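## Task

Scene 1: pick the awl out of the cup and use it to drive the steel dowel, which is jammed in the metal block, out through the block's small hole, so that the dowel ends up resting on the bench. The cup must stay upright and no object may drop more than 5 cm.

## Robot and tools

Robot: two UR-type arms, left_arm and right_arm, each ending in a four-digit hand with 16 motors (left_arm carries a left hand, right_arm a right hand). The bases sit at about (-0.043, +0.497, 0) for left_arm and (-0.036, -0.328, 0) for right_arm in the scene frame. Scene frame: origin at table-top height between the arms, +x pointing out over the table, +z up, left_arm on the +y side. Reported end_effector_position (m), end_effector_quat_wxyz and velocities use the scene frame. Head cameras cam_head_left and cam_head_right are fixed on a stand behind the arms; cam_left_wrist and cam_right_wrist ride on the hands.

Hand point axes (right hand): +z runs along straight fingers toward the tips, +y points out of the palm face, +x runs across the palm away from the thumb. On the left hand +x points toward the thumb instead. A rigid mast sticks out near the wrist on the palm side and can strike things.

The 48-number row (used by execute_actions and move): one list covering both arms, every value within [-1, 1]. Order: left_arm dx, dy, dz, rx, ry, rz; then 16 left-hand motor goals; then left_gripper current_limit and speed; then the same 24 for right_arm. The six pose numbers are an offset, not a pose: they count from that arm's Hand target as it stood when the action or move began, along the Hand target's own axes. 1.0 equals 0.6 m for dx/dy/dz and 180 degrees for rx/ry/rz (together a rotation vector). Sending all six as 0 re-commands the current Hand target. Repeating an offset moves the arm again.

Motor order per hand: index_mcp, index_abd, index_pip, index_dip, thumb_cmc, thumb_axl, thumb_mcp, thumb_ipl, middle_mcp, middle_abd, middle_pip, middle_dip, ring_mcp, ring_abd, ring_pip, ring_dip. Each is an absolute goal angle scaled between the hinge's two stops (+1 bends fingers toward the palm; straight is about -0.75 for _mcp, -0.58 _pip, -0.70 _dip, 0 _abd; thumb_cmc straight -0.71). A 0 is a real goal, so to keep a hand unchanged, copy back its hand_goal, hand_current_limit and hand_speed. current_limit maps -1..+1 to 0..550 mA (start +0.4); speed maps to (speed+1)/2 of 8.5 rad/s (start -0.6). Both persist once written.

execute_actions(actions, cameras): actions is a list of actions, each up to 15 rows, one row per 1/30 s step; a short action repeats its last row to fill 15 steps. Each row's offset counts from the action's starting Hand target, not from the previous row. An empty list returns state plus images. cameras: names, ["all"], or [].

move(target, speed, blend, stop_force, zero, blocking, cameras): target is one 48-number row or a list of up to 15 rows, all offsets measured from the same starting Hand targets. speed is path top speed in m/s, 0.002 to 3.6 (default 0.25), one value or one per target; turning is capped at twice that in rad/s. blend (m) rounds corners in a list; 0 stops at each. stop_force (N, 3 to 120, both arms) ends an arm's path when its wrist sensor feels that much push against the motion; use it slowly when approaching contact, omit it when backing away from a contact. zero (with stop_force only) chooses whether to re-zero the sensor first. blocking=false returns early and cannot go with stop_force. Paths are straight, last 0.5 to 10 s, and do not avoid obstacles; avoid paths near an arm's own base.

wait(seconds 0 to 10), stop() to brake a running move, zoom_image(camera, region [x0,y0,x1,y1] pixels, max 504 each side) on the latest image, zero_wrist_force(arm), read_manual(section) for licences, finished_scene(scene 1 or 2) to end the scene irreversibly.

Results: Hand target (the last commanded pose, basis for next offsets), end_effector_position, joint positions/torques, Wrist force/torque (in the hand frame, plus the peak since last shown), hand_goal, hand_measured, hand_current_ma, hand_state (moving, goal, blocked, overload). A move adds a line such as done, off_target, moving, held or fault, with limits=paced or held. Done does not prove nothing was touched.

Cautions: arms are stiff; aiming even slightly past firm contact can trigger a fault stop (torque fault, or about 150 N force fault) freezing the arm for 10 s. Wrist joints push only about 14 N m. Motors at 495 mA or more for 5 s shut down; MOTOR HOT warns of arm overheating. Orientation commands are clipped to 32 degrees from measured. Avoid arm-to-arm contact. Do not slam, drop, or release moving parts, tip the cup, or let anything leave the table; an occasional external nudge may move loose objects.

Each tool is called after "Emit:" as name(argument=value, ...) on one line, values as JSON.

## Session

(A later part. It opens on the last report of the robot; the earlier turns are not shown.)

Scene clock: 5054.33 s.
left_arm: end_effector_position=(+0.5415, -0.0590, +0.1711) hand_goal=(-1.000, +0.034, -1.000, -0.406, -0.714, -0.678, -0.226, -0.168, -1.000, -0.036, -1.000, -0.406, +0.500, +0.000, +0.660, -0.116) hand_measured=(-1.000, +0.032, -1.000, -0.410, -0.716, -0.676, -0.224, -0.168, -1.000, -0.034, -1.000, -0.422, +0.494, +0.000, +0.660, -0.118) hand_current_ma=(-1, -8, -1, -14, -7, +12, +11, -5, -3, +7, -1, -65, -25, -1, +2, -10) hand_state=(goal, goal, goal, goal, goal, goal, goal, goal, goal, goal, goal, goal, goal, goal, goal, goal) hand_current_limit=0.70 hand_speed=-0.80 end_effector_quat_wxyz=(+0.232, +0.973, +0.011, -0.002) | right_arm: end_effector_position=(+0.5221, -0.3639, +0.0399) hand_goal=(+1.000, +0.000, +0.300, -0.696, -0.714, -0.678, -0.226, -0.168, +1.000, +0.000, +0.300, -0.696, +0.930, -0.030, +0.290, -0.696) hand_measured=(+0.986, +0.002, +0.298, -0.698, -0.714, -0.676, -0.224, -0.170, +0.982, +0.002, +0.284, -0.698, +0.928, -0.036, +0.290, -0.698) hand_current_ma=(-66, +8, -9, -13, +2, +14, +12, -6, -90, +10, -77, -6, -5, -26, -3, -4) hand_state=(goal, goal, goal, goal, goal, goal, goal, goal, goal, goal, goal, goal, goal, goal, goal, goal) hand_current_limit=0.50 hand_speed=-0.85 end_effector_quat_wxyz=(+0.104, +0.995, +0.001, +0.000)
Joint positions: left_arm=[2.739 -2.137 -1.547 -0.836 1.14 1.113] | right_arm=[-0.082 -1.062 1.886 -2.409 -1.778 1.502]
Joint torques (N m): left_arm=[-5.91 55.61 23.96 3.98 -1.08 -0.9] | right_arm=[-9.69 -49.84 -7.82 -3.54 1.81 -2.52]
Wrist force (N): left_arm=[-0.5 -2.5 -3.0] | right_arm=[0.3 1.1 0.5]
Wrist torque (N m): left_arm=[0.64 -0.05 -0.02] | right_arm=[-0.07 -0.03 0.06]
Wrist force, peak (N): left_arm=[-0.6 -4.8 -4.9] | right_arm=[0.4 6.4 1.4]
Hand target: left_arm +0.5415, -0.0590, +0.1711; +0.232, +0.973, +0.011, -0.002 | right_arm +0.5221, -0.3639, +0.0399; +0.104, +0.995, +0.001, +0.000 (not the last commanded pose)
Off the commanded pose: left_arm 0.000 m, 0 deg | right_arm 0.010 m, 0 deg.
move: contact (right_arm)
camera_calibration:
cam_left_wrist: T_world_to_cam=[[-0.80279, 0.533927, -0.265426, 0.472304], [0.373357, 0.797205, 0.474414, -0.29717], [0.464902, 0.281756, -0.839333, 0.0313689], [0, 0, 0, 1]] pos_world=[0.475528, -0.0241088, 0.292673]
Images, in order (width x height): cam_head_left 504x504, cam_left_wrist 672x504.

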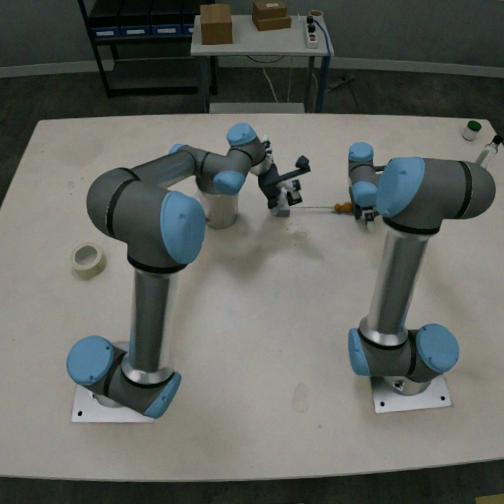

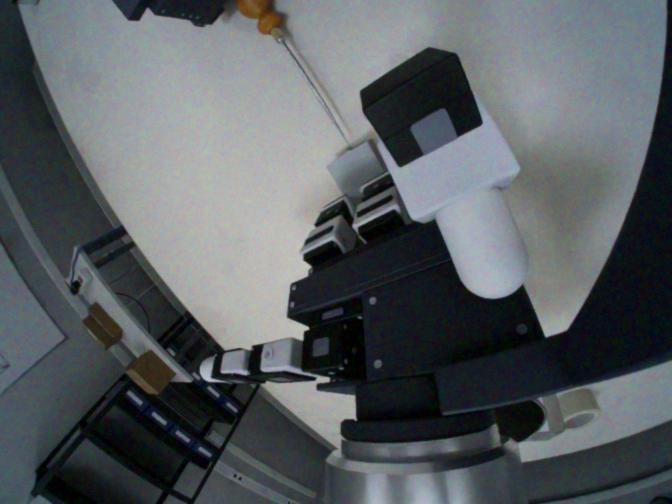

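Emit:
move(target=[0,0,0,0,0,0, -1,0.035,-1,-0.406,-0.714,-0.678,-0.226,-0.168,-1,-0.035,-1,-0.406,0.5,0,0.66,-0.116,0.7,-0.8, 0,-0.0163,-0.0035,0,0,0, 1,0,0.3,-0.696,-0.714,-0.678,-0.226,-0.168,1,0,0.3,-0.696,0.93,-0.03,0.29,-0.696,0.5,-0.85], speed=0.008, stop_force=20, cameras=["cam_left_wrist","cam_head_left"])

Emit:
zoom_image(camera="cam_head_left", region=[250, 150, 400, 250])

Emit:
zoom_image(camera="cam_left_wrist", region=[100, 0, 400, 180])

Scene clock: 5060.37 s.
left_arm: end_effector_position=(+0.5415, -0.0590, +0.1712) hand_goal=(-1.000, +0.034, -1.000, -0.406, -0.714, -0.678, -0.226, -0.168, -1.000, -0.036, -1.000, -0.406, +0.500, +0.000, +0.660, -0.116) hand_measured=(-1.002, +0.032, -1.000, -0.434, -0.716, -0.676, -0.224, -0.168, -1.002, -0.034, -1.002, -0.446, +0.494, +0.000, +0.660, -0.118) hand_current_ma=(-5, -8, -2, -125, -7, +12, +11, -5, -8, +7, -4, -180, -25, -1, +2, -10) hand_state=(goal, goal, goal, blocked, goal, goal, goal, goal, goal, goal, goal, blocked, goal, goal, goal, goal) hand_current_limit=0.70 hand_speed=-0.80 end_effector_quat_wxyz=(+0.232, +0.973, +0.011, -0.002) | right_arm: end_effector_position=(+0.5221, -0.3612, +0.0400) hand_goal=(+1.000, +0.000, +0.300, -0.696, -0.714, -0.678, -0.226, -0.168, +1.000, +0.000, +0.300, -0.696, +0.930, -0.030, +0.290, -0.696) hand_measured=(+0.986, +0.002, +0.298, -0.698, -0.714, -0.676, -0.224, -0.170, +0.982, +0.002, +0.284, -0.698, +0.928, -0.036, +0.290, -0.698) hand_current_ma=(-66, +8, -9, -13, +2, +14, +12, -6, -90, +10, -77, -6, -5, -26, -3, -4) hand_state=(goal, goal, goal, goal, goal, goal, goal, goal, goal, goal, goal, goal, goal, goal, goal, goal) hand_current_limit=0.50 hand_speed=-0.85 end_effector_quat_wxyz=(+0.104, +0.995, +0.001, +0.000)
Joint positions: left_arm=[2.739 -2.137 -1.547 -0.836 1.14 1.113] | right_arm=[-0.077 -1.061 1.885 -2.407 -1.778 1.506]
Joint torques (N m): left_arm=[-5.43 36.97 22.51 4.13 -6.6 -0.96] | right_arm=[-0.59 -47.98 -7.82 -3.14 4.88 -2.51]
Wrist force (N): left_arm=[-0.7 -13.0 -17.4] | right_arm=[0.0 13.8 2.3]
Wrist torque (N m): left_arm=[3.15 -0.04 -0.03] | right_arm=[-0.18 -0.02 0.32]
Wrist force, peak (N): left_arm=[-0.8 -13.6 -18.3] | right_arm=[0.3 21.7 4.3]
Hand target: left_arm +0.5415, -0.0590, +0.1711; +0.232, +0.973, +0.011, -0.002 | right_arm +0.5221, -0.3612, +0.0400; +0.104, +0.995, +0.001, +0.000 (not the last commanded pose)
Off the commanded pose: left_arm 0.000 m, 0 deg | right_arm 0.007 m, 0 deg.
move: contact (right_arm)
camera_calibration:
cam_left_wrist: T_world_to_cam=[[-0.802783, 0.533885, -0.265532, 0.472331], [0.373274, 0.797238, 0.474425, -0.297132], [0.464981, 0.281744, -0.839294, 0.0313192], [0, 0, 0, 1]] pos_world=[0.475528, -0.0241089, 0.292672]
Images, in order (width x height): cam_head_left 504x504, cam_left_wrist 672x504.

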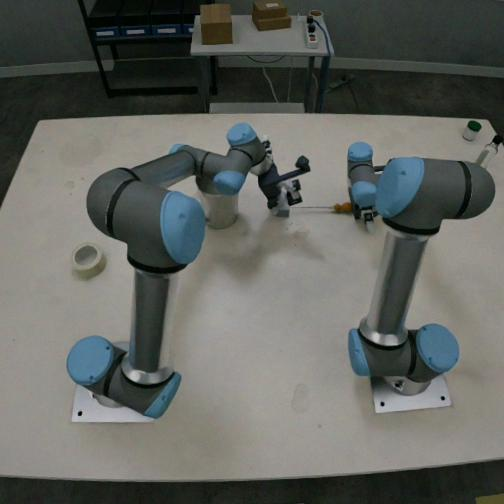

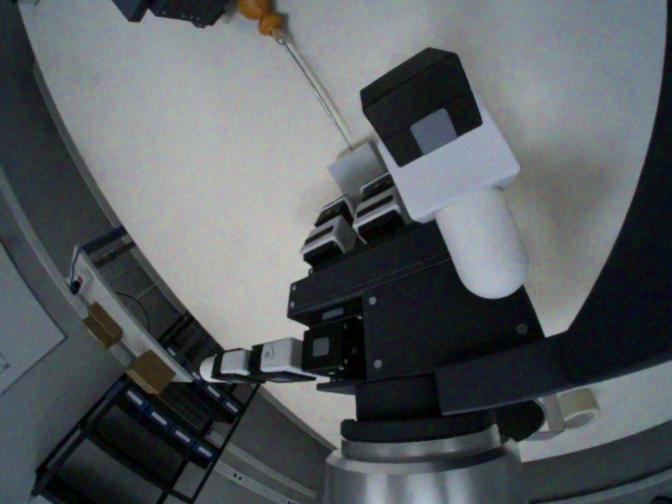

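Scaled by 3.360 from the camera's 504x504 image, which has a finer 720x720 frame.

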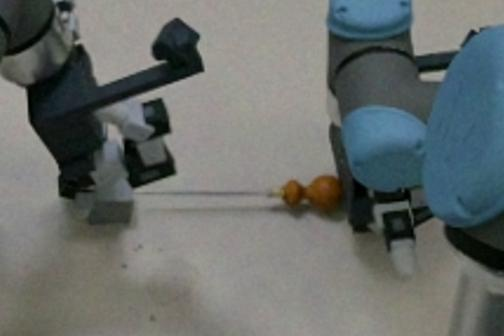

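Scaled by 1.680 from the camera's 672x504 image, which has a finer 960x720 frame.

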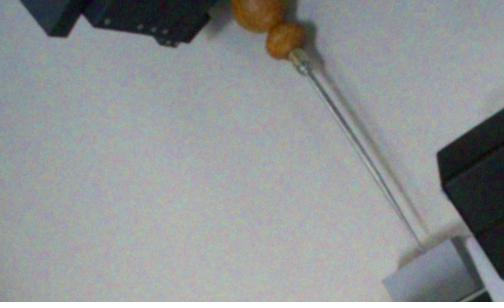

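Emit:
move(target=[0,0,0,0,0,0, -1,0.035,-1,-0.406,-0.714,-0.678,-0.226,-0.168,-1,-0.035,-1,-0.406,0.5,0,0.66,-0.116,0.85,-0.8, 0,-0.0196,-0.0042,0,0,0, 1,0,0.3,-0.696,-0.714,-0.678,-0.226,-0.168,1,0,0.3,-0.696,0.93,-0.03,0.29,-0.696,0.6,-0.85], speed=0.006, stop_force=36, zero=false, cameras=["cam_left_wrist","cam_head_left"])

Emit:
zoom_image(camera="cam_head_left", region=[250, 150, 400, 250])

Emit:
zoom_image(camera="cam_left_wrist", region=[100, 0, 400, 180])

Scene clock: 5077.50 s.
left_arm: end_effector_position=(+0.5415, -0.0590, +0.1711) hand_goal=(-1.000, +0.034, -1.000, -0.406, -0.714, -0.678, -0.226, -0.168, -1.000, -0.036, -1.000, -0.406, +0.500, +0.000, +0.660, -0.116) hand_measured=(-1.002, +0.032, -1.002, -0.462, -0.716, -0.676, -0.224, -0.168, -1.004, -0.034, -1.002, -0.474, +0.494, +0.000, +0.660, -0.118) hand_current_ma=(-10, -8, -5, -259, -7, +12, +11, -5, -13, +9, -7, -312, -25, -1, +2, -10) hand_state=(goal, goal, goal, blocked, goal, goal, goal, goal, goal, goal, goal, blocked, goal, goal, goal, goal) hand_current_limit=0.85 hand_speed=-0.80 end_effector_quat_wxyz=(+0.232, +0.973, +0.011, -0.002) | right_arm: end_effector_position=(+0.5221, -0.3585, +0.0400) hand_goal=(+1.000, +0.000, +0.300, -0.696, -0.714, -0.678, -0.226, -0.168, +1.000, +0.000, +0.300, -0.696, +0.930, -0.030, +0.290, -0.696) hand_measured=(+0.986, +0.002, +0.298, -0.698, -0.714, -0.676, -0.224, -0.170, +0.982, +0.002, +0.284, -0.698, +0.928, -0.036, +0.290, -0.698) hand_current_ma=(-65, +8, -9, -13, +2, +14, +12, -6, -90, +10, -77, -6, -5, -26, -3, -4) hand_state=(goal, goal, goal, goal, goal, goal, goal, goal, goal, goal, goal, goal, goal, goal, goal, goal) hand_current_limit=0.60 hand_speed=-0.85 end_effector_quat_wxyz=(+0.104, +0.995, +0.000, +0.000)
Joint positions: left_arm=[2.739 -2.137 -1.547 -0.836 1.14 1.113] | right_arm=[-0.072 -1.061 1.884 -2.405 -1.779 1.511]
Joint torques (N m): left_arm=[-18.09 22.83 21.94 4.12 -7.11 -1.07] | right_arm=[7.81 -46.77 -8.26 -3.04 6.54 -2.39]
Wrist force (N): left_arm=[-0.8 -21.4 -32.5] | right_arm=[0.3 30.6 5.9]
Wrist torque (N m): left_arm=[5.65 -0.03 -0.03] | right_arm=[-0.42 -0.11 0.73]
Wrist force, peak (N): left_arm=[-0.5 -21.7 -33.0] | right_arm=[0.6 37.8 7.4]
Hand target: left_arm +0.5415, -0.0590, +0.1711; +0.232, +0.973, +0.011, -0.002 | right_arm +0.5221, -0.3585, +0.0400; +0.104, +0.995, +0.000, +0.000 (not the last commanded pose)
Off the commanded pose: left_arm 0.000 m, 0 deg | right_arm 0.009 m, 0 deg.
move: contact (right_arm)
camera_calibration:
cam_left_wrist: T_world_to_cam=[[-0.802844, 0.533848, -0.26542, 0.472327], [0.373255, 0.797225, 0.474461, -0.297134], [0.464889, 0.281849, -0.839309, 0.0313703], [0, 0, 0, 1]] pos_world=[0.475528, -0.0241093, 0.292673]
Images, in order (width x height): cam_head_left 504x504, cam_left_wrist 672x504.

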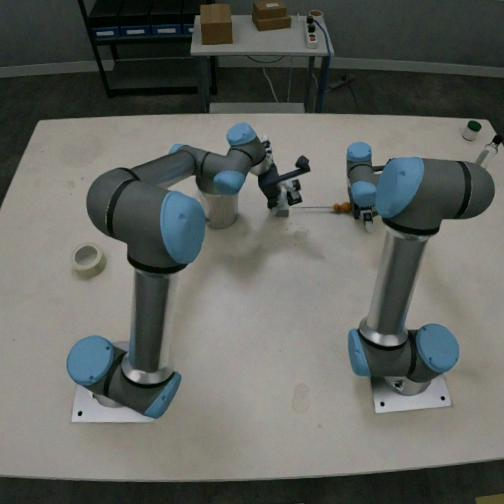

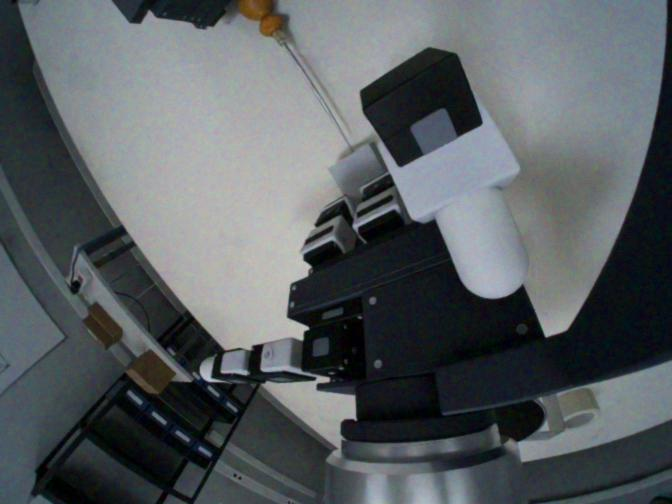

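Scaled by 3.360 from the camera's 504x504 image, which has a finer 720x720 frame.

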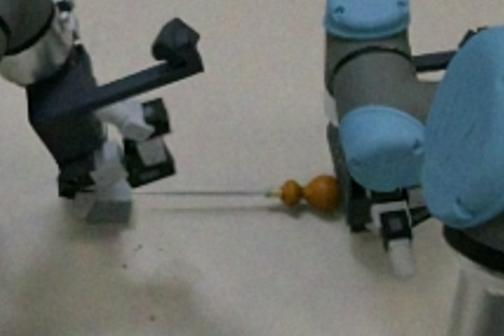

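Scaled by 1.680 from the camera's 672x504 image, which has a finer 960x720 frame.

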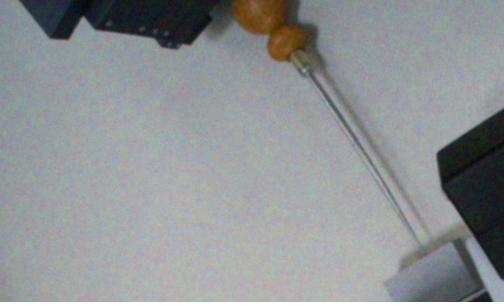

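Emit:
zoom_image(camera="cam_head_left", region=[262, 190, 302, 230])

Emit:
zoom_image(camera="cam_left_wrist", region=[310, 120, 400, 220])

Scaled by 12.600 from the camera's 504x504 image, which has a finer 720x720 frame.

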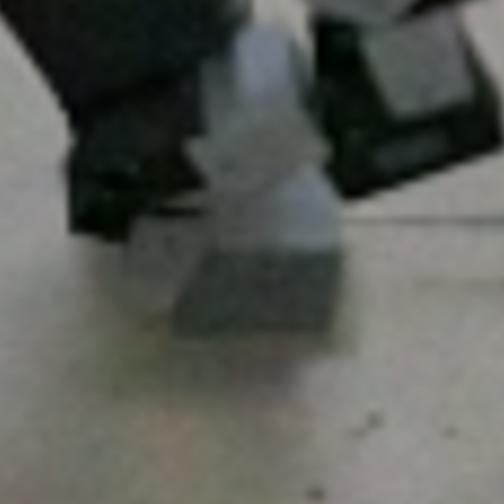

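Scaled by 5.040 from the camera's 672x504 image, which has a finer 960x720 frame.

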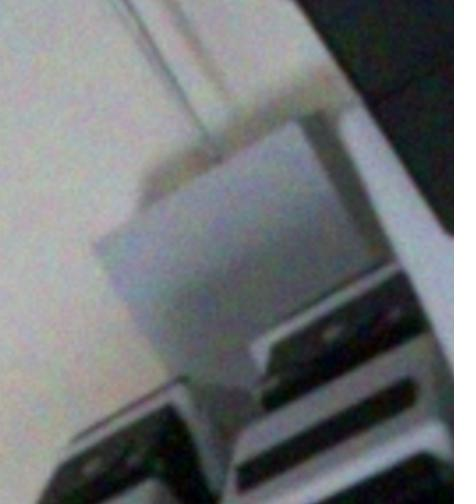

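Emit:
move(target=[0,0,0,0,0,0, -1,0.035,-1,-0.406,-0.714,-0.678,-0.226,-0.168,-1,-0.035,-1,-0.406,0.5,0,0.66,-0.116,0.7,-0.8, 0,0.0652,0.0138,0,0,0, 1,0,0.3,-0.696,-0.714,-0.678,-0.226,-0.168,1,0,0.3,-0.696,0.93,-0.03,0.29,-0.696,0.5,-0.85], speed=0.04)

Emit:
move(target=[[0,-0.0223,-0.0113,0,0,0, -1,0.035,-1,-0.406,-0.714,-0.678,-0.226,-0.168,-1,-0.035,-1,-0.406,0.5,0,0.66,-0.116,0.7,-0.8, 0,0,0,0,0,0, 1,0,0.3,-0.696,-0.714,-0.678,-0.226,-0.168,1,0,0.3,-0.696,0.93,-0.03,0.29,-0.696,0.5,-0.85],[0,0.098,-0.2365,0,0,0, -1,0.035,-1,-0.406,-0.714,-0.678,-0.226,-0.168,-1,-0.035,-1,-0.406,0.5,0,0.66,-0.116,0.7,-0.8, 0,0,0,0,0,0, 1,0,0.3,-0.696,-0.714,-0.678,-0.226,-0.168,1,0,0.3,-0.696,0.93,-0.03,0.29,-0.696,0.5,-0.85]], speed=0.06, cameras=["cam_left_wrist","cam_head_left"])

Emit:
zoom_image(camera="cam_head_left", region=[250, 180, 350, 240])

Scene clock: 5179.47 s.
left_arm: end_effector_position=(+0.5415, -0.0590, +0.1711) hand_goal=(-1.000, +0.034, -1.000, -0.406, -0.714, -0.678, -0.226, -0.168, -1.000, -0.036, -1.000, -0.406, +0.500, +0.000, +0.660, -0.116) hand_measured=(-1.000, +0.032, -1.000, -0.408, -0.716, -0.676, -0.224, -0.168, -1.000, -0.034, -1.000, -0.416, +0.494, +0.000, +0.660, -0.118) hand_current_ma=(-1, -9, -1, -11, -7, +12, +11, -5, -1, +9, -1, -40, -25, -1, +2, -10) hand_state=(goal, goal, goal, goal, goal, goal, goal, goal, goal, goal, goal, goal, goal, goal, goal, goal) hand_current_limit=0.70 hand_speed=-0.80 end_effector_quat_wxyz=(+0.232, +0.973, +0.011, -0.002) | right_arm: end_effector_position=(+0.5222, -0.3986, +0.0400) hand_goal=(+1.000, +0.000, +0.300, -0.696, -0.714, -0.678, -0.226, -0.168, +1.000, +0.000, +0.300, -0.696, +0.930, -0.030, +0.290, -0.696) hand_measured=(+0.986, +0.002, +0.298, -0.698, -0.714, -0.676, -0.224, -0.170, +0.982, +0.002, +0.284, -0.698, +0.928, -0.036, +0.290, -0.698) hand_current_ma=(-65, +8, -9, -13, +1, +14, +12, -6, -90, +10, -77, -6, -5, -26, -3, -4) hand_state=(goal, goal, goal, goal, goal, goal, goal, goal, goal, goal, goal, goal, goal, goal, goal, goal) hand_current_limit=0.50 hand_speed=-0.85 end_effector_quat_wxyz=(+0.104, +0.995, +0.000, +0.000) end_effector_velocity=(-0.001, +0.003, +0.000) end_effector_angular_velocity=(+0.000, +0.000, -0.003)
Joint positions: left_arm=[2.739 -2.137 -1.547 -0.836 1.14 1.113] | right_arm=[-0.142 -1.068 1.901 -2.431 -1.777 1.44]
Joint velocities: left_arm=[within noise] | right_arm=[0.005 0 0 0.002 0 0.008]
Joint torques (N m): left_arm=[8.55 55.96 17.3 4.2 0.68 -0.61] | right_arm=[10.09 -45.93 -18.43 -1.01 1.49 1.96]
Wrist force (N): left_arm=[-0.6 -1.2 -0.1] | right_arm=[-0.3 -0.8 0.6]
Wrist torque (N m): left_arm=[0.09 0.01 -0.05] | right_arm=[-0.09 0.02 -0.02]
Wrist force, peak (N): left_arm=[-0.8 -21.5 -32.9] | right_arm=[0.5 31.0 5.7]
Hand target: left_arm +0.5415, -0.0590, +0.1711; +0.232, +0.973, +0.011, -0.002 | right_arm +0.5222, -0.3985, +0.0400; +0.104, +0.995, +0.000, +0.000
Off the commanded pose: left_arm 0.000 m, 0 deg | right_arm 0.000 m, 0 deg.
move: done

Scene clock: 5182.97 s.
left_arm: end_effector_position=(+0.5426, -0.0473, +0.3245) hand_goal=(-1.000, +0.034, -1.000, -0.406, -0.714, -0.678, -0.226, -0.168, -1.000, -0.036, -1.000, -0.406, +0.500, +0.000, +0.660, -0.116) hand_measured=(-1.000, +0.032, -1.000, -0.408, -0.716, -0.676, -0.224, -0.168, -1.000, -0.034, -1.000, -0.408, +0.494, +0.000, +0.660, -0.118) hand_current_ma=(-1, -9, -1, -11, -7, +12, +11, -5, -1, +9, -1, -9, -25, -1, +2, -10) hand_state=(goal, goal, goal, goal, goal, goal, goal, goal, goal, goal, goal, goal, goal, goal, goal, goal) hand_current_limit=0.70 hand_speed=-0.80 end_effector_quat_wxyz=(+0.232, +0.973, +0.011, -0.002) | right_arm: end_effector_position=(+0.5222, -0.3985, +0.0400) hand_goal=(+1.000, +0.000, +0.300, -0.696, -0.714, -0.678, -0.226, -0.168, +1.000, +0.000, +0.300, -0.696, +0.930, -0.030, +0.290, -0.696) hand_measured=(+0.986, +0.002, +0.298, -0.698, -0.714, -0.676, -0.224, -0.170, +0.982, +0.002, +0.284, -0.698, +0.928, -0.036, +0.290, -0.698) hand_current_ma=(-65, +8, -9, -13, +1, +14, +12, -6, -90, +10, -77, -6, -5, -26, -3, -4) hand_state=(goal, goal, goal, goal, goal, goal, goal, goal, goal, goal, goal, goal, goal, goal, goal, goal) hand_current_limit=0.50 hand_speed=-0.85 end_effector_quat_wxyz=(+0.104, +0.995, +0.000, +0.000)
Joint positions: left_arm=[2.756 -1.992 -1.35 -1.186 1.137 1.132] | right_arm=[-0.142 -1.067 1.901 -2.431 -1.777 1.44]
Joint torques (N m): left_arm=[-4.41 27.6 15.73 4.29 0.39 -0.39] | right_arm=[12.31 -33.21 -24.81 -1.2 -1.95 2.14]
Wrist force (N): left_arm=[-0.3 -0.2 -0.1] | right_arm=[-0.1 -0.8 0.6]
Wrist torque (N m): left_arm=[0.06 0.02 -0.01] | right_arm=[-0.10 0.00 -0.02]
Wrist force, peak (N): left_arm=[-0.5 -1.0 -0.1] | right_arm=[0.0 -0.9 0.7]
Hand target: left_arm +0.5426, -0.0473, +0.3243; +0.232, +0.973, +0.011, -0.002 | right_arm +0.5222, -0.3985, +0.0400; +0.104, +0.995, +0.000, +0.000
Off the commanded pose: left_arm 0.000 m, 0 deg | right_arm 0.000 m, 0 deg.
move: done
camera_calibration:
cam_left_wrist: T_world_to_cam=[[-0.802745, 0.533832, -0.265752, 0.507699], [0.37311, 0.797273, 0.474493, -0.379631], [0.465177, 0.281742, -0.839185, 0.156004], [0, 0, 0, 1]] pos_world=[0.476627, -0.0123091, 0.445971]
Images, in order (width x height): cam_head_left 504x504, cam_left_wrist 672x504.

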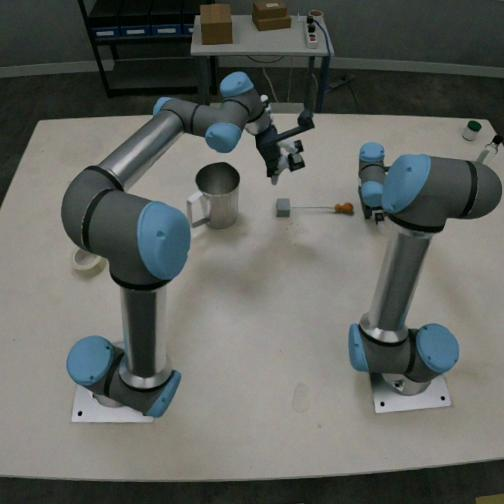

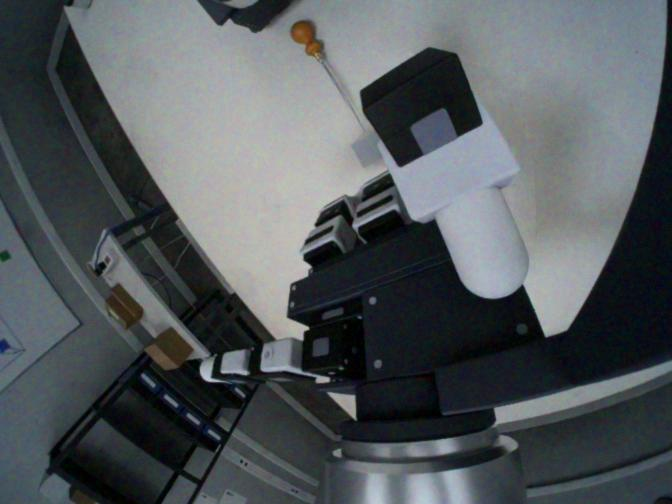

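Scaled by 5.040 from the camera's 504x504 image, which has a finer 720x720 frame.

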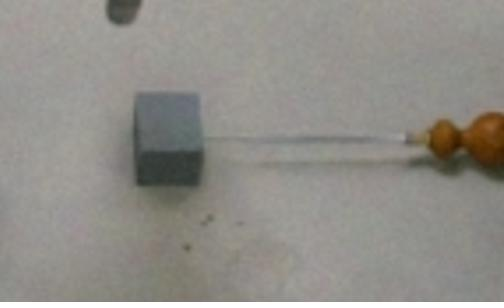

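Emit:
move(target=[[-0.2077,-0.1853,-0.0487,0.1558,0.0987,0.8053, -1,0.035,-1,-0.406,-0.714,-0.678,-0.226,-0.168,-1,-0.035,-1,-0.406,0.5,0,0.66,-0.116,0.5,-0.8, 0,0,0,0,0,0, 1,0,0.3,-0.696,-0.714,-0.678,-0.226,-0.168,1,0,0.3,-0.696,0.93,-0.03,0.29,-0.696,0.5,-0.85],[-0.2077,-0.2652,0.108,0.1558,0.0987,0.8053, -1,0.035,-1,-0.406,-0.714,-0.678,-0.226,-0.168,-1,-0.035,-1,-0.406,0.5,0,0.66,-0.116,0.5,-0.8, 0,0,0,0,0,0, 1,0,0.3,-0.696,-0.714,-0.678,-0.226,-0.168,1,0,0.3,-0.696,0.93,-0.03,0.29,-0.696,0.5,-0.85]], speed=0.18, blend=0.03, cameras=["cam_left_wrist","cam_head_left"])

Scene clock: 5206.30 s.
left_arm: end_effector_position=(+0.4146, +0.0628, +0.1958) hand_goal=(-1.000, +0.034, -1.000, -0.406, -0.714, -0.678, -0.226, -0.168, -1.000, -0.036, -1.000, -0.406, +0.500, +0.000, +0.660, -0.116) hand_measured=(-0.992, +0.032, -1.000, -0.408, -0.710, -0.676, -0.224, -0.168, -0.992, -0.034, -1.000, -0.408, +0.494, +0.000, +0.660, -0.118) hand_current_ma=(+38, -6, +1, -9, +17, +12, +11, -5, +39, +9, +0, -8, -25, -1, +2, -10) hand_state=(goal, goal, goal, goal, goal, goal, goal, goal, goal, goal, goal, goal, goal, goal, goal, goal) hand_current_limit=0.50 hand_speed=-0.80 end_effector_quat_wxyz=(+0.113, -0.315, +0.884, -0.327) | right_arm: end_effector_position=(+0.5222, -0.3985, +0.0400) hand_goal=(+1.000, +0.000, +0.300, -0.696, -0.714, -0.678, -0.226, -0.168, +1.000, +0.000, +0.300, -0.696, +0.930, -0.030, +0.290, -0.696) hand_measured=(+0.986, +0.002, +0.298, -0.698, -0.714, -0.676, -0.224, -0.170, +0.982, +0.002, +0.284, -0.698, +0.928, -0.036, +0.290, -0.698) hand_current_ma=(-65, +8, -9, -13, +1, +14, +12, -6, -90, +10, -77, -6, -5, -26, -3, -4) hand_state=(goal, goal, goal, goal, goal, goal, goal, goal, goal, goal, goal, goal, goal, goal, goal, goal) hand_current_limit=0.50 hand_speed=-0.85 end_effector_quat_wxyz=(+0.104, +0.995, +0.000, +0.000)
Joint positions: left_arm=[2.681 -1.861 -1.831 -0.363 1.287 3.48] | right_arm=[-0.142 -1.067 1.901 -2.431 -1.777 1.44]
Joint torques (N m): left_arm=[-4.43 35.29 10.89 4.22 0.84 -1.28] | right_arm=[11.19 -33.24 -24.1 -1.19 -1.6 0.79]
Wrist force (N): left_arm=[0.8 0.5 -1.0] | right_arm=[0.0 -0.6 0.6]
Wrist torque (N m): left_arm=[0.05 -0.12 0.11] | right_arm=[-0.07 -0.02 0.00]
Wrist force, peak (N): left_arm=[0.8 1.9 0.5] | right_arm=[-0.1 -0.9 0.8]
Hand target: left_arm +0.4146, +0.0628, +0.1957; +0.113, -0.315, +0.884, -0.327 | right_arm +0.5222, -0.3985, +0.0400; +0.104, +0.995, +0.000, +0.000
Off the commanded pose: left_arm 0.000 m, 0 deg | right_arm 0.000 m, 0 deg.
move: done
camera_calibration:
cam_left_wrist: T_world_to_cam=[[0.906633, 0.140122, 0.397972, -0.50196], [-0.381266, -0.131886, 0.915009, -0.0736849], [0.1807, -0.981311, -0.0661483, 0.122455], [0, 0, 0, 1]] pos_world=[0.404872, 0.180785, 0.275289]
Images, in order (width x height): cam_head_left 504x504, cam_left_wrist 672x504.

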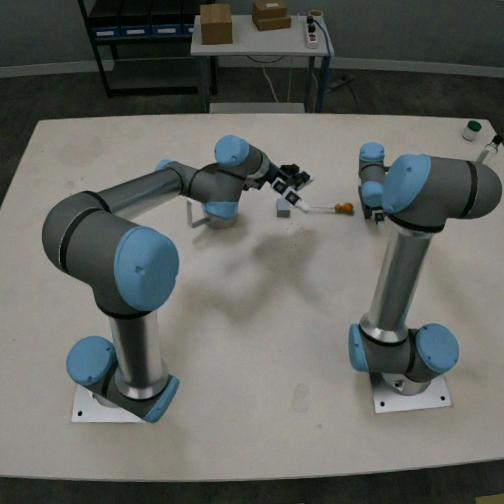

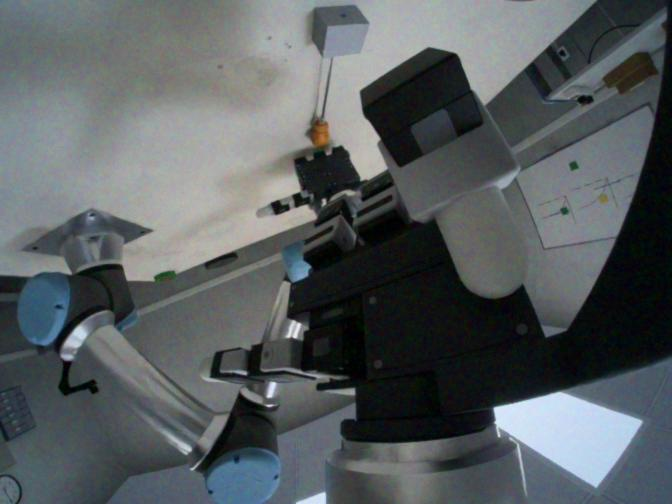

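Emit:
zoom_image(camera="cam_left_wrist", region=[290, 0, 390, 75])

Scaled by 5.040 from the camera's 672x504 image, which has a finer 960x720 frame.

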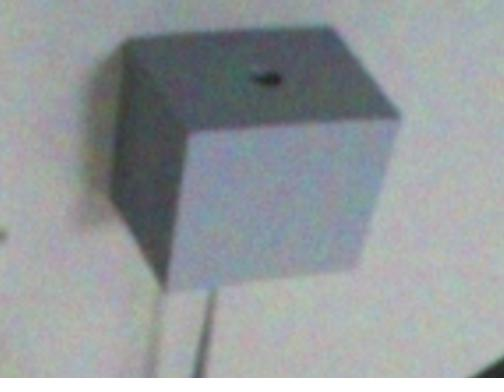

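Emit:
move(target=[[0,0,0,0,0,0, -1,0.035,-1,-0.406,-0.714,-0.678,-0.226,-0.168,-1,-0.035,-1,-0.406,0.5,0,0.66,-0.116,0.5,-0.8, 0.0463,-0.0388,-0.366,0.2048,0.1358,0.2329, 0.5416,0,-0.8686,-0.6957,0.54,-0.677,-0.19,-0.1676,0.808,0.25,-0.8686,-0.6957,0.5,0.1,0.66,-0.116,0.5,-0.85],[0,0,0,0,0,0, -1,0.035,-1,-0.406,-0.714,-0.678,-0.226,-0.168,-1,-0.035,-1,-0.406,0.5,0,0.66,-0.116,0.5,-0.8, 0.1197,-0.2198,-0.2598,0.4096,0.2716,0.4657, 0.5416,0,-0.8686,-0.6957,0.54,-0.677,-0.19,-0.1676,0.808,0.25,-0.8686,-0.6957,0.5,0.1,0.66,-0.116,0.5,-0.85]], speed=0.14, blend=0.05, cameras=["cam_right_wrist","cam_left_wrist"])

Scene clock: 5285.43 s.
left_arm: end_effector_position=(+0.4146, +0.0628, +0.1957) hand_goal=(-1.000, +0.034, -1.000, -0.406, -0.714, -0.678, -0.226, -0.168, -1.000, -0.036, -1.000, -0.406, +0.500, +0.000, +0.660, -0.116) hand_measured=(-0.992, +0.032, -1.000, -0.408, -0.710, -0.676, -0.224, -0.168, -0.992, -0.034, -1.000, -0.408, +0.494, +0.000, +0.660, -0.118) hand_current_ma=(+38, -6, +1, -9, +17, +12, +11, -5, +39, +9, +0, -8, -25, -1, +2, -10) hand_state=(goal, goal, goal, goal, goal, goal, goal, goal, goal, goal, goal, goal, goal, goal, goal, goal) hand_current_limit=0.50 hand_speed=-0.80 end_effector_quat_wxyz=(+0.113, -0.315, +0.884, -0.327) | right_arm: end_effector_position=(+0.5939, -0.2371, +0.1652) hand_goal=(+0.542, +0.000, -0.868, -0.696, +0.540, -0.678, -0.190, -0.168, +0.808, +0.250, -0.868, -0.696, +0.500, +0.100, +0.660, -0.116) hand_measured=(+0.538, +0.002, -0.868, -0.698, +0.540, -0.676, -0.188, -0.170, +0.800, +0.246, -0.868, -0.698, +0.494, +0.096, +0.658, -0.118) hand_current_ma=(-21, +7, +3, -13, -4, +13, +11, -6, -38, -12, +1, -6, -28, -15, -11, -12) hand_state=(goal, goal, goal, goal, goal, goal, goal, goal, goal, goal, goal, goal, goal, goal, goal, goal) hand_current_limit=0.50 hand_speed=-0.85 end_effector_quat_wxyz=(-0.475, +0.539, -0.561, +0.411)
Joint positions: left_arm=[2.681 -1.861 -1.831 -0.362 1.287 3.48] | right_arm=[-0.216 -1.095 2.161 -3.989 -1.324 3.181]
Joint torques (N m): left_arm=[3.26 20.74 12.28 4.03 -1.5 0.92] | right_arm=[-10.74 -31.91 -19.31 -3.35 0.63 1.02]
Wrist force (N): left_arm=[0.4 0.5 -0.9] | right_arm=[-1.6 0.1 2.2]
Wrist torque (N m): left_arm=[0.05 -0.07 0.08] | right_arm=[0.16 0.15 -0.12]
Wrist force, peak (N): left_arm=[0.9 0.6 -1.1] | right_arm=[-1.8 0.3 2.3]
Hand target: left_arm +0.4146, +0.0628, +0.1957; +0.113, -0.315, +0.884, -0.327 | right_arm +0.5939, -0.2372, +0.1652; -0.475, +0.538, -0.561, +0.411
Off the commanded pose: left_arm 0.000 m, 0 deg | right_arm 0.000 m, 0 deg.
move: done
camera_calibration:
cam_left_wrist: T_world_to_cam=[[0.906633, 0.140122, 0.397972, -0.50192], [-0.381266, -0.131886, 0.915009, -0.0735934], [0.1807, -0.981311, -0.0661483, 0.122449], [0, 0, 0, 1]] pos_world=[0.404872, 0.180785, 0.275189]
cam_right_wrist: T_world_to_cam=[[-0.164331, 0.849048, -0.502108, 0.420462], [-0.658856, 0.28435, 0.696458, 0.282467], [0.734101, 0.445266, 0.512673, -0.294993], [0, 0, 0, 1]] pos_world=[0.471755, -0.305961, 0.165625]
Images, in order (width x height): cam_left_wrist 672x504, cam_right_wrist 672x504.

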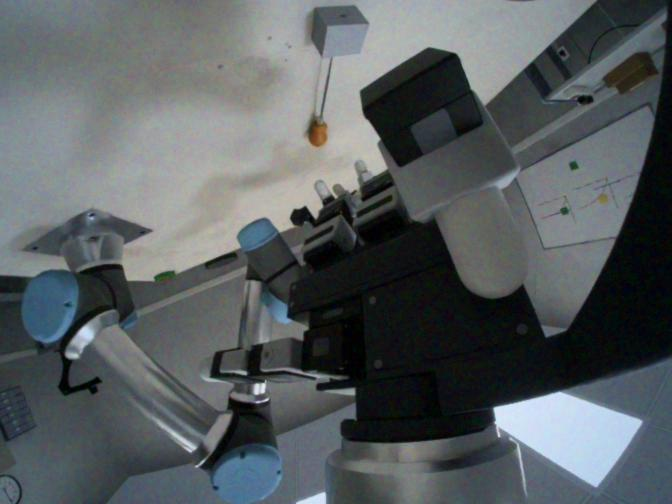

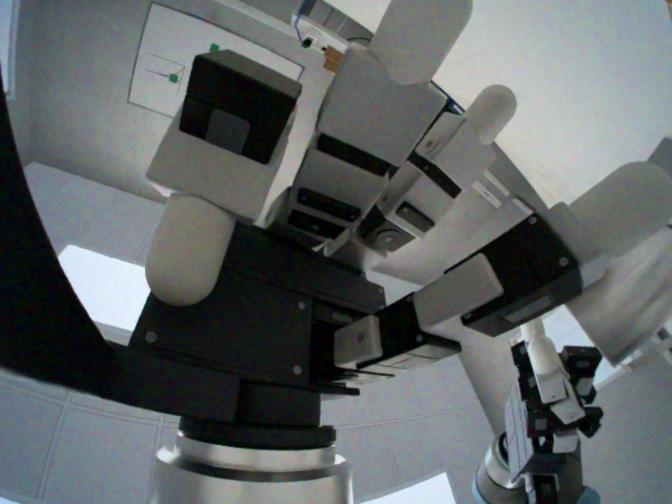

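Emit:
move(target=[0,0,0,0,0,0, -1,0.035,-1,-0.406,-0.714,-0.678,-0.226,-0.168,-1,-0.035,-1,-0.406,0.5,0,0.66,-0.116,0.5,-0.8, 0.0106,0.1136,0.0245,0,0,0, 0.5416,0,-0.8686,-0.6957,0.54,-0.677,-0.19,-0.1676,0.808,0.25,-0.8686,-0.6957,0.5,0.1,0.66,-0.116,0.5,-0.85], speed=0.07, cameras=["cam_right_wrist"])

Emit:
zoom_image(camera="cam_right_wrist", region=[400, 0, 672, 250])

Scene clock: 5296.70 s.
left_arm: end_effector_position=(+0.4146, +0.0628, +0.1957) hand_goal=(-1.000, +0.034, -1.000, -0.406, -0.714, -0.678, -0.226, -0.168, -1.000, -0.036, -1.000, -0.406, +0.500, +0.000, +0.660, -0.116) hand_measured=(-0.992, +0.032, -1.000, -0.408, -0.710, -0.676, -0.224, -0.168, -0.992, -0.034, -1.000, -0.408, +0.494, +0.000, +0.660, -0.118) hand_current_ma=(+38, -6, +1, -9, +17, +12, +11, -5, +39, +9, +0, -8, -25, -1, +2, -10) hand_state=(goal, goal, goal, goal, goal, goal, goal, goal, goal, goal, goal, goal, goal, goal, goal, goal) hand_current_limit=0.50 hand_speed=-0.80 end_effector_quat_wxyz=(+0.113, -0.315, +0.884, -0.327) | right_arm: end_effector_position=(+0.5940, -0.2372, +0.0953) hand_goal=(+0.542, +0.000, -0.868, -0.696, +0.540, -0.678, -0.190, -0.168, +0.808, +0.250, -0.868, -0.696, +0.500, +0.100, +0.660, -0.116) hand_measured=(+0.538, +0.002, -0.868, -0.698, +0.540, -0.676, -0.188, -0.170, +0.800, +0.246, -0.868, -0.698, +0.494, +0.096, +0.658, -0.118) hand_current_ma=(-20, +7, +3, -13, -4, +13, +11, -6, -38, -12, +1, -6, -28, -14, -11, -12) hand_state=(goal, goal, goal, goal, goal, goal, goal, goal, goal, goal, goal, goal, goal, goal, goal, goal) hand_current_limit=0.50 hand_speed=-0.85 end_effector_quat_wxyz=(-0.475, +0.538, -0.561, +0.411)
Joint positions: left_arm=[2.681 -1.861 -1.831 -0.362 1.287 3.48] | right_arm=[-0.216 -0.913 2.16 -4.171 -1.324 3.181]
Joint torques (N m): left_arm=[2.52 21.79 11.8 4.23 -1.44 1] | right_arm=[9.86 -31.98 -5.39 -2.52 -1.76 -0.6]
Wrist force (N): left_arm=[0.8 0.7 -0.8] | right_arm=[-1.5 0.1 2.2]
Wrist torque (N m): left_arm=[0.05 -0.12 0.11] | right_arm=[0.15 0.13 -0.12]
Wrist force, peak (N): left_arm=[0.8 0.4 -1.1] | right_arm=[-1.6 0.6 2.4]
Hand target: left_arm +0.4146, +0.0628, +0.1957; +0.113, -0.315, +0.884, -0.327 | right_arm +0.5939, -0.2371, +0.0952; -0.475, +0.538, -0.561, +0.411
Off the commanded pose: left_arm 0.000 m, 0 deg | right_arm 0.000 m, 0 deg.
move: done
camera_calibration:
cam_right_wrist: T_world_to_cam=[[-0.163988, 0.849105, -0.502124, 0.385306], [-0.658952, 0.284501, 0.696305, 0.331284], [0.734091, 0.445061, 0.512865, -0.259189], [0, 0, 0, 1]] pos_world=[0.471754, -0.306061, 0.0957254]
Images, in order (width x height): cam_right_wrist 672x504.

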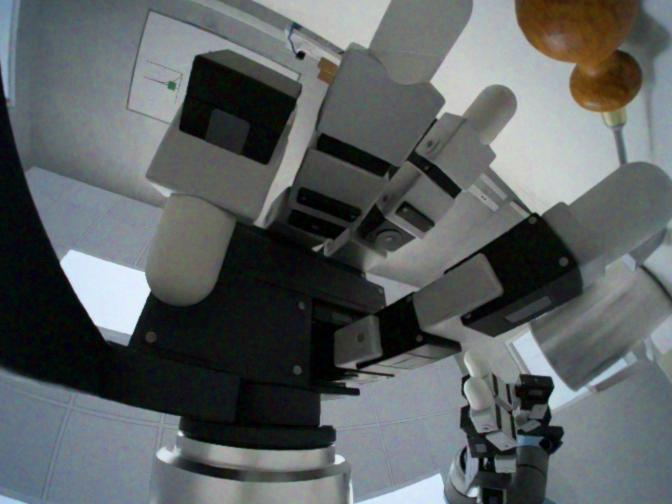

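Scaled by 1.853 from the camera's 672x504 image, which has a finer 960x720 frame.

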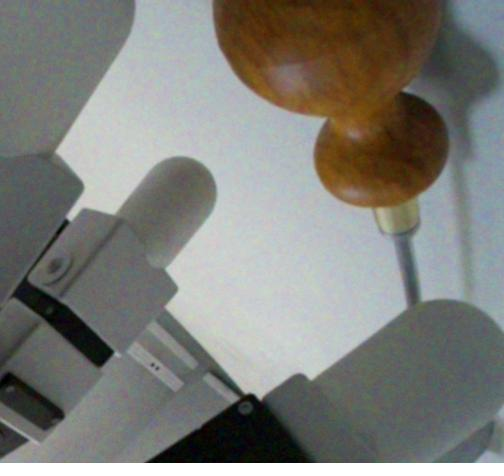

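Emit:
move(target=[0,0,0,0,0,0, -1,0.035,-1,-0.406,-0.714,-0.678,-0.226,-0.168,-1,-0.035,-1,-0.406,0.5,0,0.66,-0.116,0.5,-0.8, 0.0157,0.0582,0.0095,0,0,0, 0.5416,0,-0.8686,-0.6957,0.511,-0.677,-0.19,-0.1676,0.808,0.25,-0.8686,-0.6957,0.5,0.1,0.66,-0.116,0.5,-0.85], speed=0.03, stop_force=5, cameras=["cam_right_wrist"])

Emit:
zoom_image(camera="cam_right_wrist", region=[400, 0, 672, 250])

Scene clock: 5310.97 s.
left_arm: end_effector_position=(+0.4146, +0.0628, +0.1957) hand_goal=(-1.000, +0.034, -1.000, -0.406, -0.714, -0.678, -0.226, -0.168, -1.000, -0.036, -1.000, -0.406, +0.500, +0.000, +0.660, -0.116) hand_measured=(-0.992, +0.032, -1.000, -0.408, -0.710, -0.676, -0.224, -0.168, -0.992, -0.034, -1.000, -0.408, +0.494, +0.000, +0.660, -0.118) hand_current_ma=(+38, -6, +1, -9, +17, +12, +11, -5, +39, +9, +0, -8, -25, -1, +2, -10) hand_state=(goal, goal, goal, goal, goal, goal, goal, goal, goal, goal, goal, goal, goal, goal, goal, goal) hand_current_limit=0.50 hand_speed=-0.80 end_effector_quat_wxyz=(+0.113, -0.315, +0.884, -0.327) | right_arm: end_effector_position=(+0.5923, -0.2433, +0.0592) hand_goal=(+0.542, +0.000, -0.868, -0.696, +0.510, -0.678, -0.190, -0.168, +0.808, +0.250, -0.868, -0.696, +0.500, +0.100, +0.660, -0.116) hand_measured=(+0.538, +0.002, -0.868, -0.698, +0.516, -0.676, -0.188, -0.170, +0.800, +0.246, -0.868, -0.698, +0.494, +0.096, +0.658, -0.118) hand_current_ma=(-20, +7, +3, -13, +25, +13, +11, -6, -38, -12, +1, -6, -28, -14, -11, -12) hand_state=(goal, goal, goal, goal, goal, goal, goal, goal, goal, goal, goal, goal, goal, goal, goal, goal) hand_current_limit=0.50 hand_speed=-0.85 end_effector_quat_wxyz=(-0.475, +0.538, -0.561, +0.411)
Joint positions: left_arm=[2.681 -1.861 -1.831 -0.362 1.287 3.48] | right_arm=[-0.232 -0.817 2.154 -4.259 -1.309 3.178]
Joint torques (N m): left_arm=[4.17 21.08 12.27 4.19 -1.69 0.86] | right_arm=[10.61 -48.58 0.74 -2.34 -1.69 1.05]
Wrist force (N): left_arm=[0.7 0.5 -1.0] | right_arm=[-1.3 0.2 2.2]
Wrist torque (N m): left_arm=[0.05 -0.12 0.11] | right_arm=[0.16 0.11 -0.10]
Wrist force, peak (N): left_arm=[0.7 0.7 -1.2] | right_arm=[-1.7 0.3 2.3]
Hand target: left_arm +0.4146, +0.0628, +0.1957; +0.113, -0.315, +0.884, -0.327 | right_arm +0.5923, -0.2433, +0.0592; -0.475, +0.538, -0.561, +0.411
Off the commanded pose: left_arm 0.000 m, 0 deg | right_arm 0.000 m, 0 deg.
move: done
camera_calibration:
cam_right_wrist: T_world_to_cam=[[-0.164113, 0.849122, -0.502055, 0.372107], [-0.658879, 0.284417, 0.696409, 0.357105], [0.734129, 0.445083, 0.512792, -0.23674], [0, 0, 0, 1]] pos_world=[0.470154, -0.312162, 0.0595253]
Images, in order (width x height): cam_right_wrist 672x504.

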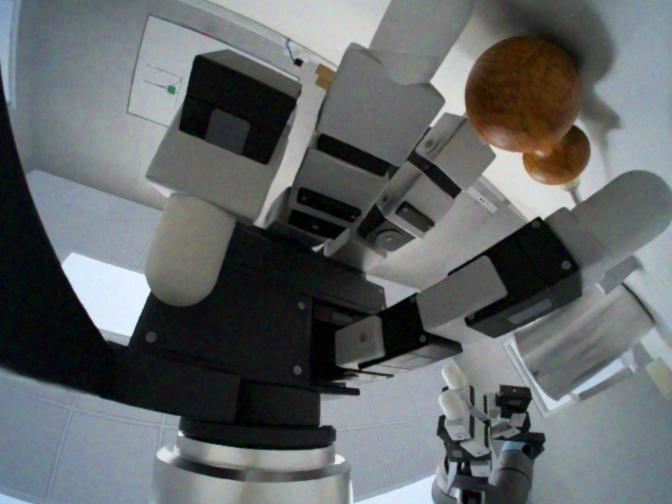

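Scaled by 1.853 from the camera's 672x504 image, which has a finer 960x720 frame.

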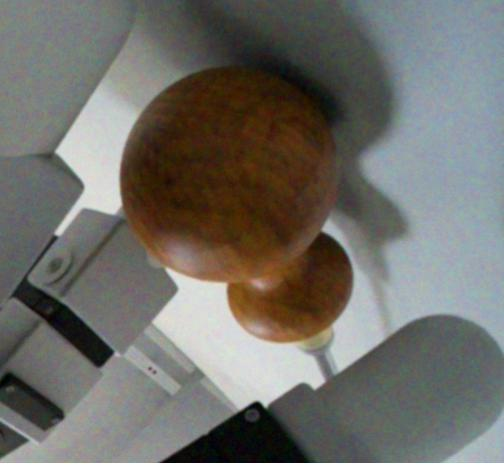

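Emit:
move(target=[0,0,0,0,0,0, -1,0.035,-1,-0.406,-0.714,-0.678,-0.226,-0.168,-1,-0.035,-1,-0.406,0.5,0,0.66,-0.116,0.5,-0.8, 0,0,0,0,0,0, 0.82,0,-0.8686,-0.6957,0.511,-0.677,0.085,-0.1676,0.808,0.25,-0.8686,-0.6957,0.5,0.0,0.66,-0.116,0.4,-0.93], speed=0.03)

Emit:
move(target=[0,0,0,0,0,0, -1,0.035,-1,-0.406,-0.714,-0.678,-0.226,-0.168,-1,-0.035,-1,-0.406,0.5,0,0.66,-0.116,0.5,-0.8, 0,0,0,0,0,0, 0.82,0,-0.8686,-0.6957,0.511,-0.677,0.085,-0.1676,0.808,-0.04,-0.8686,-0.6957,0.5,0.0,0.66,-0.116,0.4,-0.93], speed=0.03, cameras=["cam_right_wrist"])

Emit:
zoom_image(camera="cam_right_wrist", region=[400, 0, 672, 250])

Scene clock: 5325.67 s.
left_arm: end_effector_position=(+0.4146, +0.0628, +0.1957) hand_goal=(-1.000, +0.034, -1.000, -0.406, -0.714, -0.678, -0.226, -0.168, -1.000, -0.036, -1.000, -0.406, +0.500, +0.000, +0.660, -0.116) hand_measured=(-0.992, +0.032, -1.000, -0.408, -0.710, -0.676, -0.224, -0.168, -0.992, -0.034, -1.000, -0.408, +0.494, +0.000, +0.660, -0.118) hand_current_ma=(+38, -6, +1, -9, +17, +12, +11, -5, +39, +9, +0, -8, -25, -1, +2, -10) hand_state=(goal, goal, goal, goal, goal, goal, goal, goal, goal, goal, goal, goal, goal, goal, goal, goal) hand_current_limit=0.50 hand_speed=-0.80 end_effector_quat_wxyz=(+0.113, -0.315, +0.884, -0.327) | right_arm: end_effector_position=(+0.5923, -0.2433, +0.0592) hand_goal=(+0.820, +0.000, -0.868, -0.696, +0.510, -0.678, +0.084, -0.168, +0.808, +0.250, -0.868, -0.696, +0.500, +0.000, +0.660, -0.116) hand_measured=(+0.698, +0.008, -0.888, -0.708, +0.516, -0.676, -0.030, -0.184, +0.800, +0.246, -0.868, -0.698, +0.494, +0.004, +0.658, -0.118) hand_current_ma=(-385, +29, -90, -50, +25, +8, -385, -96, -38, -12, +1, -6, -28, +16, -11, -12) hand_state=(blocked, goal, goal, goal, goal, goal, blocked, goal, goal, goal, goal, goal, goal, goal, goal, goal) hand_current_limit=0.40 hand_speed=-0.93 end_effector_quat_wxyz=(-0.475, +0.538, -0.561, +0.411)
Joint positions: left_arm=[2.681 -1.861 -1.831 -0.362 1.287 3.48] | right_arm=[-0.232 -0.817 2.154 -4.259 -1.309 3.178]
Joint torques (N m): left_arm=[3.52 22.95 12.58 4.38 -1.51 0.81] | right_arm=[11.64 -47.77 -0.54 -2.76 -1.83 2.09]
Wrist force (N): left_arm=[0.7 0.4 -1.0] | right_arm=[-0.4 -1.0 1.2]
Wrist torque (N m): left_arm=[0.04 -0.12 0.11] | right_arm=[0.01 0.03 -0.09]
Wrist force, peak (N): left_arm=[0.8 0.6 -1.1] | right_arm=[-1.5 0.1 2.4]
Hand target: left_arm +0.4146, +0.0628, +0.1957; +0.113, -0.315, +0.884, -0.327 | right_arm +0.5923, -0.2433, +0.0592; -0.475, +0.538, -0.561, +0.411
Off the commanded pose: left_arm 0.000 m, 0 deg | right_arm 0.000 m, 0 deg.
move: done

Scene clock: 5326.87 s.
left_arm: end_effector_position=(+0.4146, +0.0628, +0.1957) hand_goal=(-1.000, +0.034, -1.000, -0.406, -0.714, -0.678, -0.226, -0.168, -1.000, -0.036, -1.000, -0.406, +0.500, +0.000, +0.660, -0.116) hand_measured=(-0.992, +0.032, -1.000, -0.408, -0.710, -0.676, -0.224, -0.168, -0.992, -0.034, -1.000, -0.408, +0.494, +0.000, +0.660, -0.118) hand_current_ma=(+38, -6, +1, -9, +17, +12, +11, -5, +39, +9, +0, -8, -25, -1, +2, -10) hand_state=(goal, goal, goal, goal, goal, goal, goal, goal, goal, goal, goal, goal, goal, goal, goal, goal) hand_current_limit=0.50 hand_speed=-0.80 end_effector_quat_wxyz=(+0.113, -0.315, +0.884, -0.327) | right_arm: end_effector_position=(+0.5923, -0.2433, +0.0592) hand_goal=(+0.820, +0.000, -0.868, -0.696, +0.510, -0.678, +0.084, -0.168, +0.808, -0.040, -0.868, -0.696, +0.500, +0.000, +0.660, -0.116) hand_measured=(+0.702, -0.006, -0.888, -0.708, +0.498, -0.680, -0.018, -0.184, +0.794, +0.056, -0.872, -0.698, +0.494, +0.004, +0.658, -0.118) hand_current_ma=(-385, -21, -90, -50, -61, -15, -385, -101, -65, +385, -22, -6, -28, +16, -11, -12) hand_state=(blocked, goal, goal, goal, goal, goal, blocked, goal, goal, blocked, goal, goal, goal, goal, goal, goal) hand_current_limit=0.40 hand_speed=-0.93 end_effector_quat_wxyz=(-0.475, +0.538, -0.561, +0.411)
Joint positions: left_arm=[2.681 -1.861 -1.831 -0.362 1.287 3.48] | right_arm=[-0.232 -0.817 2.154 -4.259 -1.309 3.178]
Joint torques (N m): left_arm=[2.93 22.75 13.76 4.38 -1.41 0.61] | right_arm=[11.3 -46.14 -1.31 -2.87 -1.57 2.41]
Wrist force (N): left_arm=[0.6 0.5 -0.8] | right_arm=[-0.4 1.0 2.4]
Wrist torque (N m): left_arm=[0.03 -0.10 0.10] | right_arm=[0.19 0.02 -0.14]
Wrist force, peak (N): left_arm=[0.7 0.7 -1.1] | right_arm=[-0.4 1.0 2.4]
Hand target: left_arm +0.4146, +0.0628, +0.1957; +0.113, -0.315, +0.884, -0.327 | right_arm +0.5923, -0.2433, +0.0592; -0.475, +0.538, -0.561, +0.411
Off the commanded pose: left_arm 0.000 m, 0 deg | right_arm 0.000 m, 0 deg.
move: done
camera_calibration:
cam_right_wrist: T_world_to_cam=[[-0.164113, 0.849122, -0.502055, 0.372107], [-0.658879, 0.284417, 0.696409, 0.357105], [0.734129, 0.445083, 0.512792, -0.23674], [0, 0, 0, 1]] pos_world=[0.470154, -0.312162, 0.0595253]
Images, in order (width x height): cam_right_wrist 672x504.

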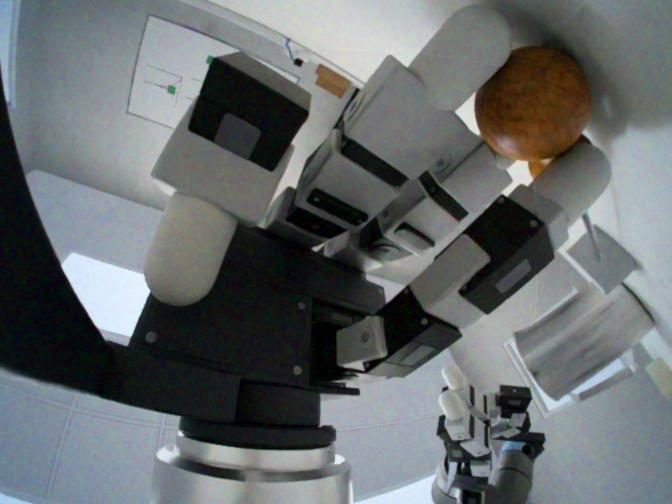

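Scaled by 1.853 from the camera's 672x504 image, which has a finer 960x720 frame.

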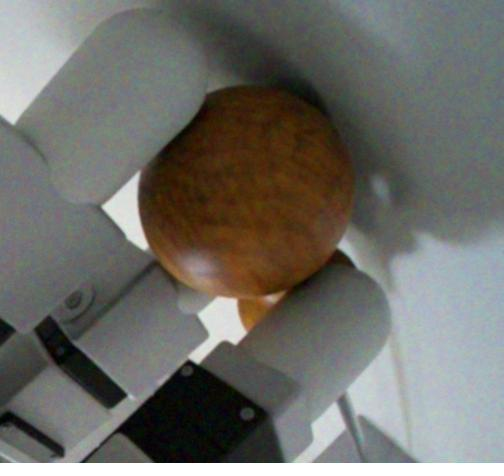

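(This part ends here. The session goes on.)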